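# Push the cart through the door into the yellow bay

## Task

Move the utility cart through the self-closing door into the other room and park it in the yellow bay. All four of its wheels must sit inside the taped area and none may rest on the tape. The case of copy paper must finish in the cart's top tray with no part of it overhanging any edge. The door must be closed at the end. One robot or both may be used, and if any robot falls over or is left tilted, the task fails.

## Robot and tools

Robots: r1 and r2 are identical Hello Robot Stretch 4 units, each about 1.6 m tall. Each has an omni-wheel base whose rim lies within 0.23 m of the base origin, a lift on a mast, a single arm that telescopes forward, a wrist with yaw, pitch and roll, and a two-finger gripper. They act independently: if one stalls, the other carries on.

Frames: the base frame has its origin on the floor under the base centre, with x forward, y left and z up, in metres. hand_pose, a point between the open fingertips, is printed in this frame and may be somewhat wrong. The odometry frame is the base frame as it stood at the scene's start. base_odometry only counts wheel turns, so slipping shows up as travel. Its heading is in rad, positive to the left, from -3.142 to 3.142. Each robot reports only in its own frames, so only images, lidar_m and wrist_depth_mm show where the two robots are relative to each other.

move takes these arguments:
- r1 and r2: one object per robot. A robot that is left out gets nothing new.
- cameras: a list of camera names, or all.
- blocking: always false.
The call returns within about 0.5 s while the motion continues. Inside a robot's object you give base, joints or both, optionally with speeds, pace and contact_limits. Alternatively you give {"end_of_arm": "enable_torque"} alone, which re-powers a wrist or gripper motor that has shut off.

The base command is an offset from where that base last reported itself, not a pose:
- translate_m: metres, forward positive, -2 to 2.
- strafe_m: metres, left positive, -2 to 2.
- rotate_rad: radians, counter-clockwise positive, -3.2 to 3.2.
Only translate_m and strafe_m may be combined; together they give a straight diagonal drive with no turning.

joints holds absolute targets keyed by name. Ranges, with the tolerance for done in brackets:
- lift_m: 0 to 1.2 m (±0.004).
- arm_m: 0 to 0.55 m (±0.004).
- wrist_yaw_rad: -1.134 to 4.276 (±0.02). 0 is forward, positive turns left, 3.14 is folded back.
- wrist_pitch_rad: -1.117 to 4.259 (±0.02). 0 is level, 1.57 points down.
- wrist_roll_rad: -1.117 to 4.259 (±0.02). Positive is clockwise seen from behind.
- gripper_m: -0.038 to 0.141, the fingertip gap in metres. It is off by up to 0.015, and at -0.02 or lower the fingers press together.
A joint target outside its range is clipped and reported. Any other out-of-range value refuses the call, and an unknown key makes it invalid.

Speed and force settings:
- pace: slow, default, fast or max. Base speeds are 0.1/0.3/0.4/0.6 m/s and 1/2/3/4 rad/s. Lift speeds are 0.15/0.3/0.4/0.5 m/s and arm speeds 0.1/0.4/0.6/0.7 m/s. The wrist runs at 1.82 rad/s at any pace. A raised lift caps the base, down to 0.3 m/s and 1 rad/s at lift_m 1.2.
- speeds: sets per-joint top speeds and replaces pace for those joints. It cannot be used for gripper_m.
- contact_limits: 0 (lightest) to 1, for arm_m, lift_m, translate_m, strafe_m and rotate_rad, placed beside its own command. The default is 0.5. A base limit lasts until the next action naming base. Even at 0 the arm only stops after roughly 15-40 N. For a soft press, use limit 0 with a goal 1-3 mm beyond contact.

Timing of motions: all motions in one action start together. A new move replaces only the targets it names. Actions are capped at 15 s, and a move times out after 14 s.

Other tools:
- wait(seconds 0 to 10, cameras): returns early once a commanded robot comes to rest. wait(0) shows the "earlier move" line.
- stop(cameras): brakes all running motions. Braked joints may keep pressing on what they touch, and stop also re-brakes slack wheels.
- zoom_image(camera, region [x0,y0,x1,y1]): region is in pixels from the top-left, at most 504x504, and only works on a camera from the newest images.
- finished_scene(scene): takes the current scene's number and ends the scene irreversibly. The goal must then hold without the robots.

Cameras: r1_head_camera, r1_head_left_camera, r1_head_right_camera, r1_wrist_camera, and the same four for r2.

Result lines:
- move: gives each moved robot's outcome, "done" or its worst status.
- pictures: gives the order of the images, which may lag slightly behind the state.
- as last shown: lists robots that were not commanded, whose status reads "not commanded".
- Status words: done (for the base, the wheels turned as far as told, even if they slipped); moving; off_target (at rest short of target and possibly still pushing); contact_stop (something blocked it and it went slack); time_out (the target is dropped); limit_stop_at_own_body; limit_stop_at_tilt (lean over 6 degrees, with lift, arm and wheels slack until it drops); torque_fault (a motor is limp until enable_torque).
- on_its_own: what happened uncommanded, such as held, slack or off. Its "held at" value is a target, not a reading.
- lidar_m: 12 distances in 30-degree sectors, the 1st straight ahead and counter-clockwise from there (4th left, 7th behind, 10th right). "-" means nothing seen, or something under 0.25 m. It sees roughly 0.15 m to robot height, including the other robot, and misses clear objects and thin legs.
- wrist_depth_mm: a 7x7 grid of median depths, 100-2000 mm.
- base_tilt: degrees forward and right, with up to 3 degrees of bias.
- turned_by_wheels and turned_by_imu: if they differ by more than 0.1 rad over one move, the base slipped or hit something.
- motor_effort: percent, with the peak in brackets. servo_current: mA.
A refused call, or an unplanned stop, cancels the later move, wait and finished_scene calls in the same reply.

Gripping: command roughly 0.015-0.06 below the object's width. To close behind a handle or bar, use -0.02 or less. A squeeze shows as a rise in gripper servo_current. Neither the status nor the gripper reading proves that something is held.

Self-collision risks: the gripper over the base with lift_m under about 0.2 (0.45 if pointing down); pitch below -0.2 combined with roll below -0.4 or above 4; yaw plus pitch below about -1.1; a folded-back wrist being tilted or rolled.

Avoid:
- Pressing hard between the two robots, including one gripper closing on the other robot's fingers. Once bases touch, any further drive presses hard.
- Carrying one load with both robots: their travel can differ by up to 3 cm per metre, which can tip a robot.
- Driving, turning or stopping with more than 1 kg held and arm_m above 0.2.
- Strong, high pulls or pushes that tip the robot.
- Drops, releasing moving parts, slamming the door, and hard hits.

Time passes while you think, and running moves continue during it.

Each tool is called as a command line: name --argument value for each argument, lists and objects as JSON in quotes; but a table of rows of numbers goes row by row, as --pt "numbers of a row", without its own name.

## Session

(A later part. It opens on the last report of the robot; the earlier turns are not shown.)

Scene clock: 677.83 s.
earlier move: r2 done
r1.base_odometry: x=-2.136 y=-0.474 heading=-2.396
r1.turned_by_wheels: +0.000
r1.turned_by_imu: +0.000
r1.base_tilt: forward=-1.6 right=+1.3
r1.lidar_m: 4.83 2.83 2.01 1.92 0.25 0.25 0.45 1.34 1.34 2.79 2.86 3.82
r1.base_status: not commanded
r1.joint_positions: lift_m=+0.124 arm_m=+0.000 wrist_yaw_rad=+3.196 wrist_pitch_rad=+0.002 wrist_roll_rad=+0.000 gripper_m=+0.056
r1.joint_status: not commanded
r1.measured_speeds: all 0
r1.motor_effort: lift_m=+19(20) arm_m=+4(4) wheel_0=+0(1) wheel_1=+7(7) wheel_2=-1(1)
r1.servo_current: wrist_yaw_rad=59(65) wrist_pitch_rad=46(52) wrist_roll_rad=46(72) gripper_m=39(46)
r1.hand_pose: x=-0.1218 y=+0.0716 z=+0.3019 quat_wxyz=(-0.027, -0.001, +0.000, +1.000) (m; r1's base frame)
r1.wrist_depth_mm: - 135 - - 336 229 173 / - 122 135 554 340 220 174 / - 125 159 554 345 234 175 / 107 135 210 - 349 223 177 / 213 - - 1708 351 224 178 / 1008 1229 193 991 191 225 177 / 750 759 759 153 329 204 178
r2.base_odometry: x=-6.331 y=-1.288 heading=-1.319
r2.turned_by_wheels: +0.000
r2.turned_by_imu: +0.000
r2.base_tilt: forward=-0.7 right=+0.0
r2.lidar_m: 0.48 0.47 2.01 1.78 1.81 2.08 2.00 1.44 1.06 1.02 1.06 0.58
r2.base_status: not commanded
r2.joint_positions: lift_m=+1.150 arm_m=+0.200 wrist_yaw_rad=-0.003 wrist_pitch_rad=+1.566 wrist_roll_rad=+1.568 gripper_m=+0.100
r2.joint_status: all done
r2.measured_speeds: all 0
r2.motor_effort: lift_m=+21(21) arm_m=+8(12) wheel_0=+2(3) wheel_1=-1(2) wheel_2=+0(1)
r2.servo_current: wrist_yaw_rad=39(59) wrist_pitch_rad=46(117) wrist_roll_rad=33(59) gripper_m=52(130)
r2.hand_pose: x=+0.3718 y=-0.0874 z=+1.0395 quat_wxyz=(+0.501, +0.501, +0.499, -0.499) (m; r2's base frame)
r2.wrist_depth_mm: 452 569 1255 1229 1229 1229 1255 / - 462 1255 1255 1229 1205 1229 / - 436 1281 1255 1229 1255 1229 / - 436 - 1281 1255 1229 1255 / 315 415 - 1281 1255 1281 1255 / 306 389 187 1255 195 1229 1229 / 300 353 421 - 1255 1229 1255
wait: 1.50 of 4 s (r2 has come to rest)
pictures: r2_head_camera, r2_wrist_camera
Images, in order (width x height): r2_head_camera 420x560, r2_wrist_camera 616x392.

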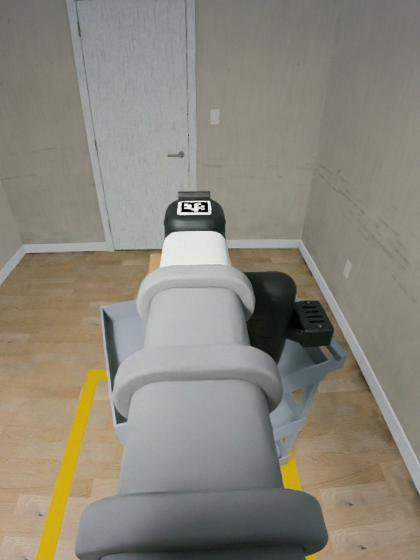

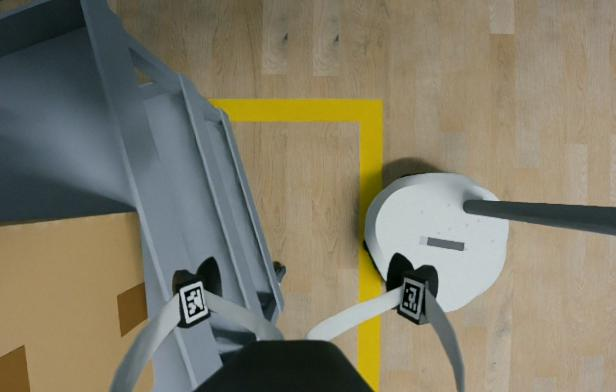

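move --blocking false --r2 '{"base":{"strafe_m":0.16},"joints":{"arm_m":0.36,"gripper_m":0.13,"lift_m":1.08},"pace":"slow"}' --cameras '[]'

wait --seconds 4 --cameras '["r2_wrist_camera"]'

Scene clock: 692.23 s.
move: r2 moving
r1: as last shown
r1.base_tilt: forward=-1.6 right=+1.2
r1.lidar_m: 4.82 2.84 2.02 1.93 0.25 0.25 0.42 1.37 1.34 2.80 2.88 3.82
r1.servo_current: wrist_yaw_rad=59(65) wrist_pitch_rad=39(46) wrist_roll_rad=52(59) gripper_m=33(46)
r1.wrist_depth_mm: - 135 - - 336 228 173 / - 122 135 559 340 220 175 / - 125 159 564 343 233 175 / 107 135 209 - 349 223 177 / 213 - - 1661 351 225 177 / 1008 1205 194 991 191 225 178 / 768 759 750 153 327 204 178
r2.base_odometry: x=-6.317 y=-1.285 heading=-1.319
r2.turned_by_wheels: +0.000
r2.turned_by_imu: +0.001
r2.base_tilt: forward=-0.7 right=+0.0
r2.lidar_m: 0.47 0.46 1.96 1.77 1.83 2.08 1.99 1.48 1.08 1.04 1.10 0.58
r2.base_status: strafe_m moving
r2.joint_positions: lift_m=+1.125 arm_m=+0.212 wrist_yaw_rad=-0.003 wrist_pitch_rad=+1.566 wrist_roll_rad=+1.568 gripper_m=+0.108
r2.joint_status: lift_m moving; arm_m moving; gripper_m moving
r2.measured_speeds: translate_m=+0.000 strafe_m=+0.054 rotate_rad=+0.001 lift_m=-0.097 arm_m=+0.049 wrist_yaw_rad=+0.000 wrist_pitch_rad=+0.000 wrist_roll_rad=+0.000
r2.motor_effort: lift_m=+13(20) arm_m=+10(10) wheel_0=-8(8) wheel_1=+6(9) wheel_2=-1(1)
r2.servo_current: wrist_yaw_rad=59(59) wrist_pitch_rad=46(46) wrist_roll_rad=46(59) gripper_m=46(72)
r2.hand_pose: x=+0.3844 y=-0.0874 z=+1.0148 quat_wxyz=(+0.501, +0.501, +0.499, -0.499) (m; r2's base frame)
r2.wrist_depth_mm: - 504 1205 1229 1229 1229 1229 / - 418 1255 1229 1229 1229 1229 / - 410 1229 1229 1229 1205 1229 / - 404 - 1229 1229 1205 1229 / 298 394 232 1229 1118 - 1205 / 290 364 193 1229 191 1255 1229 / 286 338 404 - 1229 1229 1255
pictures: none
No camera images: "cameras" was empty.

Scene clock: 694.60 s.
earlier move: r2 done
r1.base_odometry: x=-2.136 y=-0.474 heading=-2.396
r1.turned_by_wheels: +0.000
r1.turned_by_imu: +0.000
r1.base_tilt: forward=-1.6 right=+1.3
r1.lidar_m: 4.82 2.88 2.03 1.92 0.25 0.25 0.44 1.36 1.34 2.81 2.89 3.83
r1.base_status: not commanded
r1.joint_positions: lift_m=+0.124 arm_m=+0.000 wrist_yaw_rad=+3.196 wrist_pitch_rad=+0.002 wrist_roll_rad=+0.000 gripper_m=+0.056
r1.joint_status: not commanded
r1.measured_speeds: all 0
r1.motor_effort: lift_m=+19(20) arm_m=+4(4) wheel_0=+0(1) wheel_1=+7(7) wheel_2=-1(1)
r1.servo_current: wrist_yaw_rad=46(65) wrist_pitch_rad=46(52) wrist_roll_rad=59(72) gripper_m=39(52)
r1.hand_pose: x=-0.1218 y=+0.0716 z=+0.3019 quat_wxyz=(-0.027, -0.001, +0.000, +1.000) (m; r1's base frame)
r1.wrist_depth_mm: - 134 - - 336 228 173 / - 122 135 559 342 220 174 / - 125 159 559 345 233 175 / 107 135 209 - 347 223 176 / 214 - - 1708 351 224 178 / 1008 1229 195 976 191 225 178 / 750 759 750 153 329 204 177
r2.base_odometry: x=-6.176 y=-1.248 heading=-1.319
r2.turned_by_wheels: +0.000
r2.turned_by_imu: +0.000
r2.base_tilt: forward=-0.7 right=+0.1
r2.lidar_m: 0.44 2.26 1.86 1.64 1.70 2.10 2.00 1.68 1.22 1.18 1.23 0.51
r2.base_status: done
r2.joint_positions: lift_m=+1.080 arm_m=+0.360 wrist_yaw_rad=-0.003 wrist_pitch_rad=+1.570 wrist_roll_rad=+1.569 gripper_m=+0.130
r2.joint_status: all done
r2.measured_speeds: all 0
r2.motor_effort: lift_m=+14(20) arm_m=+9(13) wheel_0=-4(12) wheel_1=+3(9) wheel_2=+0(2)
r2.servo_current: wrist_yaw_rad=39(59) wrist_pitch_rad=39(46) wrist_roll_rad=59(59) gripper_m=46(78)
r2.hand_pose: x=+0.5306 y=-0.0874 z=+0.9702 quat_wxyz=(+0.500, +0.500, +0.500, -0.500) (m; r2's base frame)
r2.wrist_depth_mm: 123 146 244 1182 1182 1160 1182 / 123 143 266 1205 1205 1182 1182 / 122 150 254 1160 1182 1182 1205 / 123 145 276 1182 1182 - 1205 / 124 142 229 - 1182 - 1182 / 124 138 191 163 190 - 1182 / 124 124 187 - 1182 1182 1205
wait: 2.37 of 4 s (r2 has come to rest)
pictures: r2_wrist_camera
Images, in order (width x height): r2_wrist_camera 616x392.

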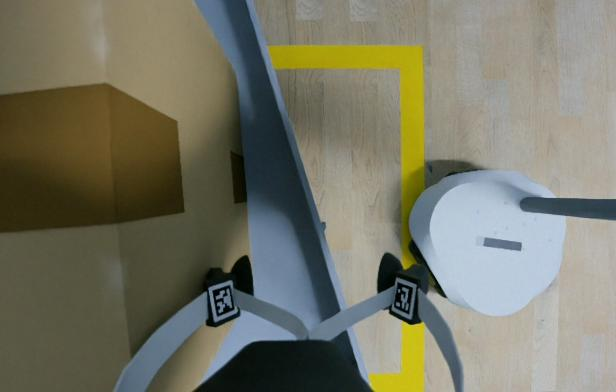

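move --blocking false --r2 '{"base":{"strafe_m":-0.33},"joints":{"arm_m":0.43},"pace":"slow"}' --cameras '[]'

wait --seconds 5 --cameras '["r2_wrist_camera","r2_head_camera"]'

Scene clock: 707.33 s.
move: r2 moving
r1: as last shown
r1.lidar_m: 4.83 2.86 2.02 1.92 0.25 0.25 0.42 1.38 1.34 2.81 2.87 3.81
r1.servo_current: wrist_yaw_rad=52(65) wrist_pitch_rad=39(46) wrist_roll_rad=46(65) gripper_m=39(46)
r1.wrist_depth_mm: - 134 - - 338 229 173 / - 122 134 554 338 220 174 / - 125 159 559 343 233 175 / 107 135 209 - 347 223 177 / 213 - - 1708 351 225 177 / 1025 1205 194 1008 191 225 178 / 759 750 759 153 332 204 178
r2.base_odometry: x=-6.189 y=-1.252 heading=-1.318
r2.turned_by_wheels: +0.000
r2.turned_by_imu: +0.001
r2.base_tilt: forward=-0.7 right=+0.1
r2.lidar_m: 0.44 2.33 1.86 1.63 1.71 2.09 2.00 1.66 1.21 1.16 1.23 0.53
r2.base_status: strafe_m moving
r2.joint_positions: lift_m=+1.080 arm_m=+0.372 wrist_yaw_rad=-0.003 wrist_pitch_rad=+1.572 wrist_roll_rad=+1.569 gripper_m=+0.130
r2.joint_status: arm_m moving
r2.measured_speeds: translate_m=+0.000 strafe_m=-0.055 rotate_rad=+0.002 lift_m=+0.000 arm_m=+0.048 wrist_yaw_rad=+0.000 wrist_pitch_rad=+0.014 wrist_roll_rad=+0.000
r2.motor_effort: lift_m=+14(14) arm_m=+12(15) wheel_0=+11(12) wheel_1=-6(8) wheel_2=+0(1)
r2.servo_current: wrist_yaw_rad=52(52) wrist_pitch_rad=46(46) wrist_roll_rad=52(52) gripper_m=52(59)
r2.hand_pose: x=+0.5427 y=-0.0874 z=+0.9702 quat_wxyz=(+0.500, +0.500, +0.500, -0.500) (m; r2's base frame)
r2.wrist_depth_mm: 121 123 233 1182 1160 1182 1182 / 121 122 230 1182 1182 1160 1182 / 121 138 220 1182 1182 1205 1182 / 122 122 236 1182 1160 - 1182 / 122 122 225 - 1182 - 1229 / 123 123 190 - 187 - 1182 / 123 123 161 - 1205 1182 1182
pictures: none
No camera images: "cameras" was empty.

Scene clock: 711.30 s.
earlier move: r2 done
r1.base_odometry: x=-2.136 y=-0.474 heading=-2.396
r1.turned_by_wheels: +0.000
r1.turned_by_imu: +0.000
r1.base_tilt: forward=-1.6 right=+1.2
r1.lidar_m: 4.82 2.87 2.03 1.92 0.25 0.25 0.42 1.38 1.33 2.83 2.86 3.83
r1.base_status: not commanded
r1.joint_positions: lift_m=+0.124 arm_m=+0.000 wrist_yaw_rad=+3.196 wrist_pitch_rad=+0.002 wrist_roll_rad=+0.000 gripper_m=+0.056
r1.joint_status: not commanded
r1.measured_speeds: all 0
r1.motor_effort: lift_m=+19(20) arm_m=+4(4) wheel_0=+0(1) wheel_1=+7(8) wheel_2=-1(1)
r1.servo_current: wrist_yaw_rad=59(72) wrist_pitch_rad=46(46) wrist_roll_rad=39(65) gripper_m=39(52)
r1.hand_pose: x=-0.1218 y=+0.0716 z=+0.3019 quat_wxyz=(-0.027, -0.001, +0.000, +1.000) (m; r1's base frame)
r1.wrist_depth_mm: - 134 - - 336 229 173 / - 122 135 554 338 221 174 / - 125 159 559 345 233 175 / 107 136 210 - 351 223 176 / 213 - - 1618 349 224 177 / 1008 1229 193 1008 191 226 177 / 750 750 750 154 329 204 178
r2.base_odometry: x=-6.495 y=-1.330 heading=-1.319
r2.turned_by_wheels: +0.000
r2.turned_by_imu: +0.001
r2.base_tilt: forward=-0.7 right=+0.1
r2.lidar_m: 0.60 0.61 2.14 1.94 2.06 2.09 2.00 1.20 0.90 0.85 0.89 0.68
r2.base_status: done
r2.joint_positions: lift_m=+1.080 arm_m=+0.430 wrist_yaw_rad=-0.003 wrist_pitch_rad=+1.573 wrist_roll_rad=+1.569 gripper_m=+0.130
r2.joint_status: all done
r2.measured_speeds: all 0
r2.motor_effort: lift_m=+14(14) arm_m=+8(16) wheel_0=+4(15) wheel_1=-5(8) wheel_2=-1(3)
r2.servo_current: wrist_yaw_rad=52(59) wrist_pitch_rad=39(52) wrist_roll_rad=46(65) gripper_m=52(59)
r2.hand_pose: x=+0.5997 y=-0.0874 z=+0.9701 quat_wxyz=(+0.499, +0.499, +0.501, -0.501) (m; r2's base frame)
r2.wrist_depth_mm: 1182 1182 1182 1160 1182 1182 1182 / 1182 1182 1182 1160 1160 1182 1182 / 351 1205 355 1182 1182 1182 1182 / 379 - 357 1182 1182 - 1182 / - - 332 1182 1205 - - / - 185 193 1205 1182 1205 1205 / - - - - 1182 1205 1182
wait: 3.97 of 5 s (r2 has come to rest)
pictures: r2_head_camera, r2_wrist_camera
Images, in order (width x height): r2_head_camera 420x560, r2_wrist_camera 616x392.

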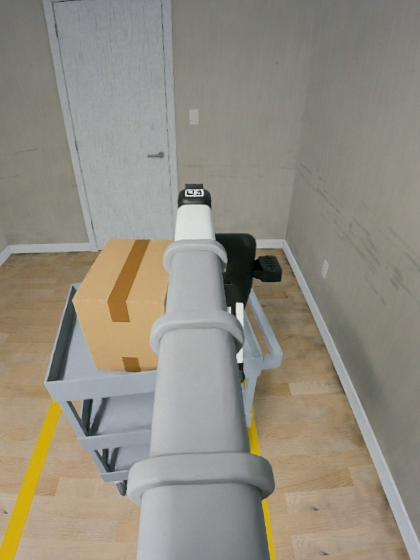

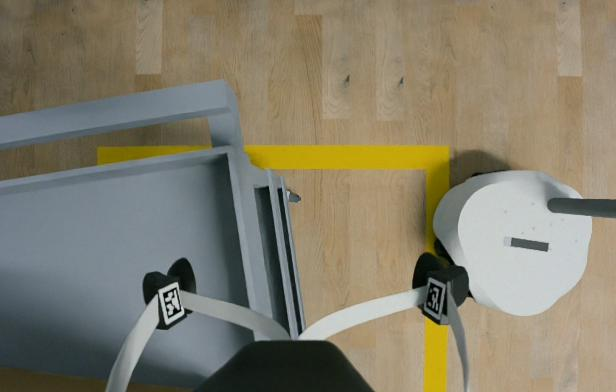

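move --blocking false --r2 '{"joints":{"arm_m":0.46,"lift_m":0.92},"pace":"slow","contact_limits":{"lift_m":0.3}}' --cameras '[]'

wait --seconds 4 --cameras '["r2_wrist_camera"]'

Scene clock: 717.53 s.
move: r2 moving
r1: as last shown
r1.base_tilt: forward=-1.6 right=+1.3
r1.lidar_m: 4.80 2.85 2.02 1.90 0.25 0.25 0.44 1.39 1.34 2.79 2.88 3.82
r1.motor_effort: lift_m=+19(20) arm_m=+4(4) wheel_0=+1(1) wheel_1=+7(7) wheel_2=-1(1)
r1.servo_current: wrist_yaw_rad=52(52) wrist_pitch_rad=39(52) wrist_roll_rad=52(52) gripper_m=46(46)
r1.wrist_depth_mm: - 134 - - 336 228 173 / - 122 135 554 338 220 173 / - 125 159 564 345 234 175 / 107 136 208 - 345 223 176 / 213 - - 1661 351 224 177 / 1008 1229 193 991 191 225 178 / 750 750 759 153 329 204 177
r2.base_odometry: x=-6.495 y=-1.330 heading=-1.319
r2.turned_by_wheels: +0.000
r2.turned_by_imu: +0.000
r2.base_tilt: forward=-0.7 right=+0.1
r2.lidar_m: 0.61 0.63 2.16 1.95 2.04 2.12 2.01 1.23 0.89 0.86 0.89 0.67
r2.base_status: not commanded
r2.joint_positions: lift_m=+1.055 arm_m=+0.442 wrist_yaw_rad=-0.003 wrist_pitch_rad=+1.573 wrist_roll_rad=+1.569 gripper_m=+0.130
r2.joint_status: lift_m moving; arm_m moving
r2.measured_speeds: translate_m=+0.000 strafe_m=+0.000 rotate_rad=+0.000 lift_m=-0.097 arm_m=+0.049 wrist_yaw_rad=+0.000 wrist_pitch_rad=+0.000 wrist_roll_rad=+0.000
r2.motor_effort: lift_m=+13(15) arm_m=+6(11) wheel_0=+4(5) wheel_1=-5(5) wheel_2=-1(1)
r2.servo_current: wrist_yaw_rad=46(59) wrist_pitch_rad=39(46) wrist_roll_rad=33(52) gripper_m=52(52)
r2.contact_limits: lift_m 0.3
r2.hand_pose: x=+0.6124 y=-0.0874 z=+0.9448 quat_wxyz=(+0.499, +0.499, +0.501, -0.501) (m; r2's base frame)
r2.wrist_depth_mm: 1160 1160 1160 1138 1160 1138 1160 / 1160 1160 364 1160 1160 1160 1160 / 1160 1182 342 1160 1182 1182 1138 / 332 - 342 1182 1160 - - / - - - 1182 1160 - - / - 186 194 1160 1182 1160 1160 / - - - - 1182 1182 1182
pictures: none
No camera images: "cameras" was empty.

Scene clock: 719.13 s.
earlier move: r2 done
r1.base_odometry: x=-2.136 y=-0.474 heading=-2.396
r1.turned_by_wheels: +0.000
r1.turned_by_imu: +0.000
r1.base_tilt: forward=-1.6 right=+1.3
r1.lidar_m: 4.82 2.89 2.02 1.92 0.25 0.25 0.45 1.37 1.32 2.80 2.89 3.81
r1.base_status: not commanded
r1.joint_positions: lift_m=+0.124 arm_m=+0.000 wrist_yaw_rad=+3.196 wrist_pitch_rad=+0.002 wrist_roll_rad=+0.000 gripper_m=+0.056
r1.joint_status: not commanded
r1.measured_speeds: all 0
r1.motor_effort: lift_m=+19(20) arm_m=+4(4) wheel_0=+0(1) wheel_1=+7(7) wheel_2=-1(1)
r1.servo_current: wrist_yaw_rad=52(65) wrist_pitch_rad=39(52) wrist_roll_rad=39(59) gripper_m=39(46)
r1.hand_pose: x=-0.1218 y=+0.0716 z=+0.3019 quat_wxyz=(-0.027, -0.001, +0.000, +1.000) (m; r1's base frame)
r1.wrist_depth_mm: - 134 - - 334 229 173 / - 122 135 559 340 220 174 / - 125 160 559 345 233 175 / 107 135 209 - 347 223 177 / 213 - - 1661 351 224 177 / 1008 1182 194 991 191 224 178 / 750 759 759 153 329 204 177
r2.base_odometry: x=-6.495 y=-1.330 heading=-1.319
r2.turned_by_wheels: +0.000
r2.turned_by_imu: +0.000
r2.base_tilt: forward=-0.7 right=+0.1
r2.lidar_m: 0.60 0.62 2.15 1.92 2.03 2.08 1.98 1.22 0.89 0.85 0.88 0.68
r2.base_status: not commanded
r2.joint_positions: lift_m=+0.921 arm_m=+0.460 wrist_yaw_rad=-0.003 wrist_pitch_rad=+1.573 wrist_roll_rad=+1.569 gripper_m=+0.130
r2.joint_status: all done
r2.measured_speeds: all 0
r2.motor_effort: lift_m=+10(16) arm_m=+8(11) wheel_0=+5(5) wheel_1=-4(5) wheel_2=-1(2)
r2.servo_current: wrist_yaw_rad=46(65) wrist_pitch_rad=39(46) wrist_roll_rad=46(65) gripper_m=52(59)
r2.contact_limits: lift_m 0.3
r2.hand_pose: x=+0.6297 y=-0.0874 z=+0.8104 quat_wxyz=(+0.499, +0.499, +0.501, -0.501) (m; r2's base frame)
r2.wrist_depth_mm: 174 174 177 1008 1025 1008 1042 / 1042 1025 199 1025 1042 1008 1025 / 213 202 194 1025 1025 1025 1025 / - - 200 1025 1025 1025 - / - - 180 1042 1008 1042 - / - 186 176 508 1025 904 - / - - - - 1042 1025 1025
wait: 1.60 of 4 s (r2 has come to rest)
pictures: r2_wrist_camera
Images, in order (width x height): r2_wrist_camera 616x392.

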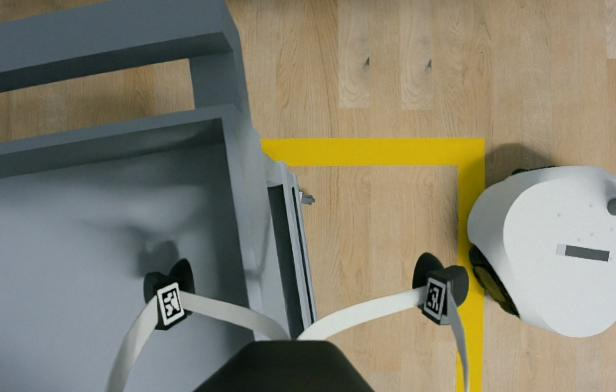

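move --blocking false --r2 '{"joints":{"arm_m":0.482,"gripper_m":-0.03},"pace":"slow"}' --cameras '[]'

wait --seconds 3 --cameras '["r2_wrist_camera"]'

move --blocking false --r2 '{"base":{"strafe_m":0.12},"pace":"slow"}' --cameras '[]'

wait --seconds 3 --cameras '["r2_wrist_camera","r2_head_left_camera"]'

Scene clock: 725.30 s.
move: r2 moving
r1: as last shown
r1.base_tilt: forward=-1.6 right=+1.2
r1.lidar_m: 4.82 2.86 2.03 1.93 0.26 0.25 0.46 1.36 1.33 2.80 2.88 3.84
r1.servo_current: wrist_yaw_rad=65(65) wrist_pitch_rad=39(46) wrist_roll_rad=46(65) gripper_m=39(46)
r1.wrist_depth_mm: - 134 - - 334 228 173 / - 122 134 554 340 220 173 / - 125 159 549 343 233 175 / 107 135 209 - 347 222 177 / 214 - - 1708 351 224 177 / 991 1205 193 991 190 225 178 / 759 759 759 153 329 204 178
r2.base_odometry: x=-6.495 y=-1.330 heading=-1.319
r2.turned_by_wheels: +0.000
r2.turned_by_imu: +0.000
r2.base_tilt: forward=-0.7 right=+0.1
r2.lidar_m: 0.61 0.62 2.13 1.94 2.05 2.09 2.00 1.22 0.90 0.85 0.86 0.67
r2.base_status: not commanded
r2.joint_positions: lift_m=+0.921 arm_m=+0.472 wrist_yaw_rad=-0.003 wrist_pitch_rad=+1.573 wrist_roll_rad=+1.569 gripper_m=+0.123
r2.joint_status: arm_m moving; gripper_m moving
r2.measured_speeds: translate_m=+0.000 strafe_m=+0.000 rotate_rad=+0.000 lift_m=+0.000 arm_m=+0.045 wrist_yaw_rad=+0.000 wrist_pitch_rad=+0.000 wrist_roll_rad=+0.000
r2.motor_effort: lift_m=+10(10) arm_m=+7(12) wheel_0=+4(5) wheel_1=-4(5) wheel_2=-1(2)
r2.servo_current: wrist_yaw_rad=52(59) wrist_pitch_rad=46(46) wrist_roll_rad=46(52) gripper_m=59(78)
r2.contact_limits: lift_m 0.3
r2.hand_pose: x=+0.6422 y=-0.0874 z=+0.8104 quat_wxyz=(+0.499, +0.499, +0.501, -0.501) (m; r2's base frame)
r2.wrist_depth_mm: 175 175 175 1025 1042 1008 1025 / 200 1025 200 1025 1025 1042 1008 / 221 204 182 1042 1008 1008 1025 / - - - 1025 1025 1025 - / - - - 1042 1025 1025 - / - 185 190 176 213 891 - / - - - - 1025 1042 1042
pictures: none
No camera images: "cameras" was empty.

Scene clock: 728.30 s.
earlier move: r2 moving
r1.base_odometry: x=-2.136 y=-0.474 heading=-2.396
r1.turned_by_wheels: +0.000
r1.turned_by_imu: +0.000
r1.base_tilt: forward=-1.6 right=+1.3
r1.lidar_m: 4.81 2.85 2.00 1.93 0.25 0.25 0.46 1.35 1.33 2.80 2.86 3.83
r1.base_status: not commanded
r1.joint_positions: lift_m=+0.124 arm_m=+0.000 wrist_yaw_rad=+3.196 wrist_pitch_rad=+0.002 wrist_roll_rad=+0.000 gripper_m=+0.056
r1.joint_status: not commanded
r1.measured_speeds: all 0
r1.motor_effort: lift_m=+19(20) arm_m=+4(4) wheel_0=+0(1) wheel_1=+7(7) wheel_2=-1(1)
r1.servo_current: wrist_yaw_rad=65(78) wrist_pitch_rad=39(46) wrist_roll_rad=52(65) gripper_m=39(46)
r1.hand_pose: x=-0.1218 y=+0.0716 z=+0.3019 quat_wxyz=(-0.027, -0.001, +0.000, +1.000) (m; r1's base frame)
r1.wrist_depth_mm: - 135 - - 336 228 173 / - 122 134 559 338 221 174 / - 125 159 559 345 234 175 / 107 135 210 - 351 222 176 / 213 - - 1708 351 225 177 / 1008 1229 194 991 191 225 178 / 768 750 741 153 329 204 178
r2.base_odometry: x=-6.495 y=-1.330 heading=-1.319
r2.turned_by_wheels: +0.000
r2.turned_by_imu: +0.000
r2.base_tilt: forward=-0.7 right=+0.1
r2.lidar_m: 0.60 0.63 2.14 1.96 2.04 2.08 2.01 1.22 0.89 0.86 0.89 0.69
r2.base_status: not commanded
r2.joint_positions: lift_m=+0.921 arm_m=+0.482 wrist_yaw_rad=-0.001 wrist_pitch_rad=+1.568 wrist_roll_rad=+1.569 gripper_m=+0.041
r2.joint_status: gripper_m moving; the others done
r2.measured_speeds: all 0
r2.motor_effort: lift_m=+10(10) arm_m=+6(12) wheel_0=+5(5) wheel_1=-4(5) wheel_2=-1(2)
r2.servo_current: wrist_yaw_rad=46(59) wrist_pitch_rad=39(52) wrist_roll_rad=46(59) gripper_m=98(130)
r2.contact_limits: lift_m 0.3
r2.hand_pose: x=+0.6533 y=-0.0874 z=+0.8104 quat_wxyz=(+0.501, +0.500, +0.500, -0.499) (m; r2's base frame)
r2.wrist_depth_mm: 177 176 174 1025 1025 1008 1025 / 194 1042 1042 199 1025 1008 1008 / 1060 216 193 174 1025 1025 1008 / - - - - 1008 1025 - / - - - - 1042 1025 - / - - 187 - 190 1008 - / - 127 - - - 1008 1025
wait: 3.00 s; no rest
pictures: r2_wrist_camera
Images, in order (width x height): r2_wrist_camera 616x392.

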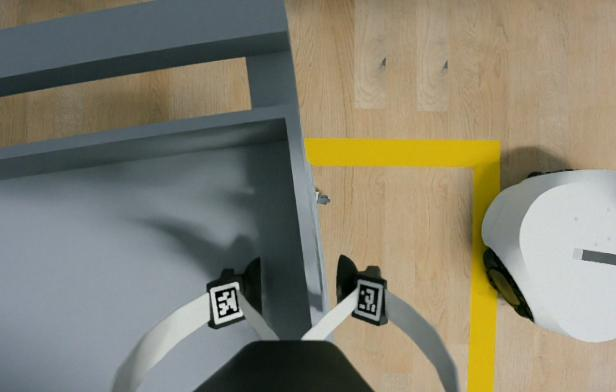

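Scene clock: 728.80 s.
earlier move: r2 moving
move: r2 moving
r1: as last shown
r1.lidar_m: 4.81 2.86 2.04 1.92 0.25 0.25 0.44 1.34 1.33 2.79 2.86 3.86
r1.servo_current: wrist_yaw_rad=26(65) wrist_pitch_rad=39(46) wrist_roll_rad=59(72) gripper_m=39(46)
r1.wrist_depth_mm: - 134 - - 336 229 173 / - 122 135 564 336 220 174 / - 125 159 554 343 233 175 / 107 135 209 - 349 223 176 / 213 - - 1708 351 224 177 / 1008 1229 194 991 191 225 177 / 759 750 759 153 330 204 177
r2.base_odometry: x=-6.481 y=-1.327 heading=-1.319
r2.turned_by_wheels: +0.000
r2.turned_by_imu: +0.000
r2.base_tilt: forward=-0.7 right=+0.1
r2.lidar_m: 0.61 0.60 2.13 1.92 2.04 2.07 2.00 1.28 0.89 0.86 0.91 0.66
r2.base_status: strafe_m moving
r2.joint_positions: lift_m=+0.920 arm_m=+0.482 wrist_yaw_rad=-0.001 wrist_pitch_rad=+1.568 wrist_roll_rad=+1.569 gripper_m=+0.025
r2.joint_status: gripper_m moving
r2.measured_speeds: translate_m=+0.000 strafe_m=+0.057 rotate_rad=+0.001 lift_m=+0.000 arm_m=+0.000 wrist_yaw_rad=+0.000 wrist_pitch_rad=+0.000 wrist_roll_rad=+0.000
r2.motor_effort: lift_m=+12(12) arm_m=+6(7) wheel_0=-11(11) wheel_1=+6(8) wheel_2=+0(2)
r2.servo_current: wrist_yaw_rad=52(59) wrist_pitch_rad=46(46) wrist_roll_rad=39(59) gripper_m=78(111)
r2.contact_limits: lift_m 0.3
r2.hand_pose: x=+0.6533 y=-0.0874 z=+0.8103 quat_wxyz=(+0.501, +0.500, +0.500, -0.499) (m; r2's base frame)
r2.wrist_depth_mm: 174 177 186 1025 1008 1008 991 / 1042 1042 1025 197 1025 1025 1008 / 202 202 220 223 1042 1042 1008 / - - - 1025 1008 1025 - / - - - 173 1025 1008 - / - - 190 195 186 1025 - / - - - - - 1008 1008
pictures: none
No camera images: "cameras" was empty.

Scene clock: 730.67 s.
earlier move: r2 done
r1.base_odometry: x=-2.136 y=-0.474 heading=-2.396
r1.turned_by_wheels: +0.000
r1.turned_by_imu: +0.000
r1.base_tilt: forward=-1.6 right=+1.3
r1.lidar_m: 4.80 2.86 1.99 1.93 0.25 0.25 0.46 1.34 1.35 2.80 2.90 3.83
r1.base_status: not commanded
r1.joint_positions: lift_m=+0.124 arm_m=+0.000 wrist_yaw_rad=+3.196 wrist_pitch_rad=+0.002 wrist_roll_rad=+0.000 gripper_m=+0.056
r1.joint_status: not commanded
r1.measured_speeds: all 0
r1.motor_effort: lift_m=+20(20) arm_m=+4(4) wheel_0=+0(1) wheel_1=+7(7) wheel_2=-1(1)
r1.servo_current: wrist_yaw_rad=39(65) wrist_pitch_rad=39(52) wrist_roll_rad=59(72) gripper_m=39(46)
r1.hand_pose: x=-0.1218 y=+0.0716 z=+0.3019 quat_wxyz=(-0.027, -0.001, +0.000, +1.000) (m; r1's base frame)
r1.wrist_depth_mm: - 134 - 549 336 228 173 / - 122 135 554 342 220 173 / - 125 159 559 345 235 175 / 107 135 209 - 347 223 177 / 213 - - 1708 349 225 177 / 1025 1229 194 991 191 225 178 / 759 750 768 153 330 204 177
r2.base_odometry: x=-6.379 y=-1.301 heading=-1.319
r2.turned_by_wheels: +0.000
r2.turned_by_imu: -0.001
r2.base_tilt: forward=-0.7 right=+0.0
r2.lidar_m: 0.61 0.65 2.01 1.82 1.88 2.08 2.00 1.40 1.00 0.96 1.01 0.68
r2.base_status: done
r2.joint_positions: lift_m=+0.920 arm_m=+0.482 wrist_yaw_rad=-0.001 wrist_pitch_rad=+1.572 wrist_roll_rad=+1.569 gripper_m=-0.028
r2.joint_status: all done
r2.measured_speeds: all 0
r2.motor_effort: lift_m=+16(16) arm_m=+6(7) wheel_0=-6(13) wheel_1=+3(9) wheel_2=-3(5)
r2.servo_current: wrist_yaw_rad=39(59) wrist_pitch_rad=39(46) wrist_roll_rad=52(65) gripper_m=130(195)
r2.contact_limits: lift_m 0.3
r2.hand_pose: x=+0.6523 y=-0.0874 z=+0.8100 quat_wxyz=(+0.500, +0.500, +0.500, -0.500) (m; r2's base frame)
r2.wrist_depth_mm: - - - 1008 1025 991 1025 / - - - 1008 1025 1025 1008 / - - - 169 1025 1008 1008 / - - - - 1008 1025 - / - - - 206 1008 1008 - / - - 182 201 179 1008 - / 226 - - - 1025 1025 1025
wait: 1.87 of 3 s (r2 has come to rest)
pictures: r2_head_left_camera, r2_wrist_camera
Images, in order (width x height): r2_head_left_camera 420x672, r2_wrist_camera 616x392.

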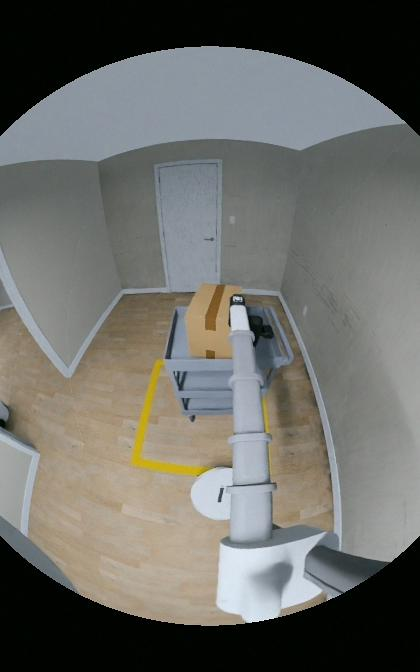

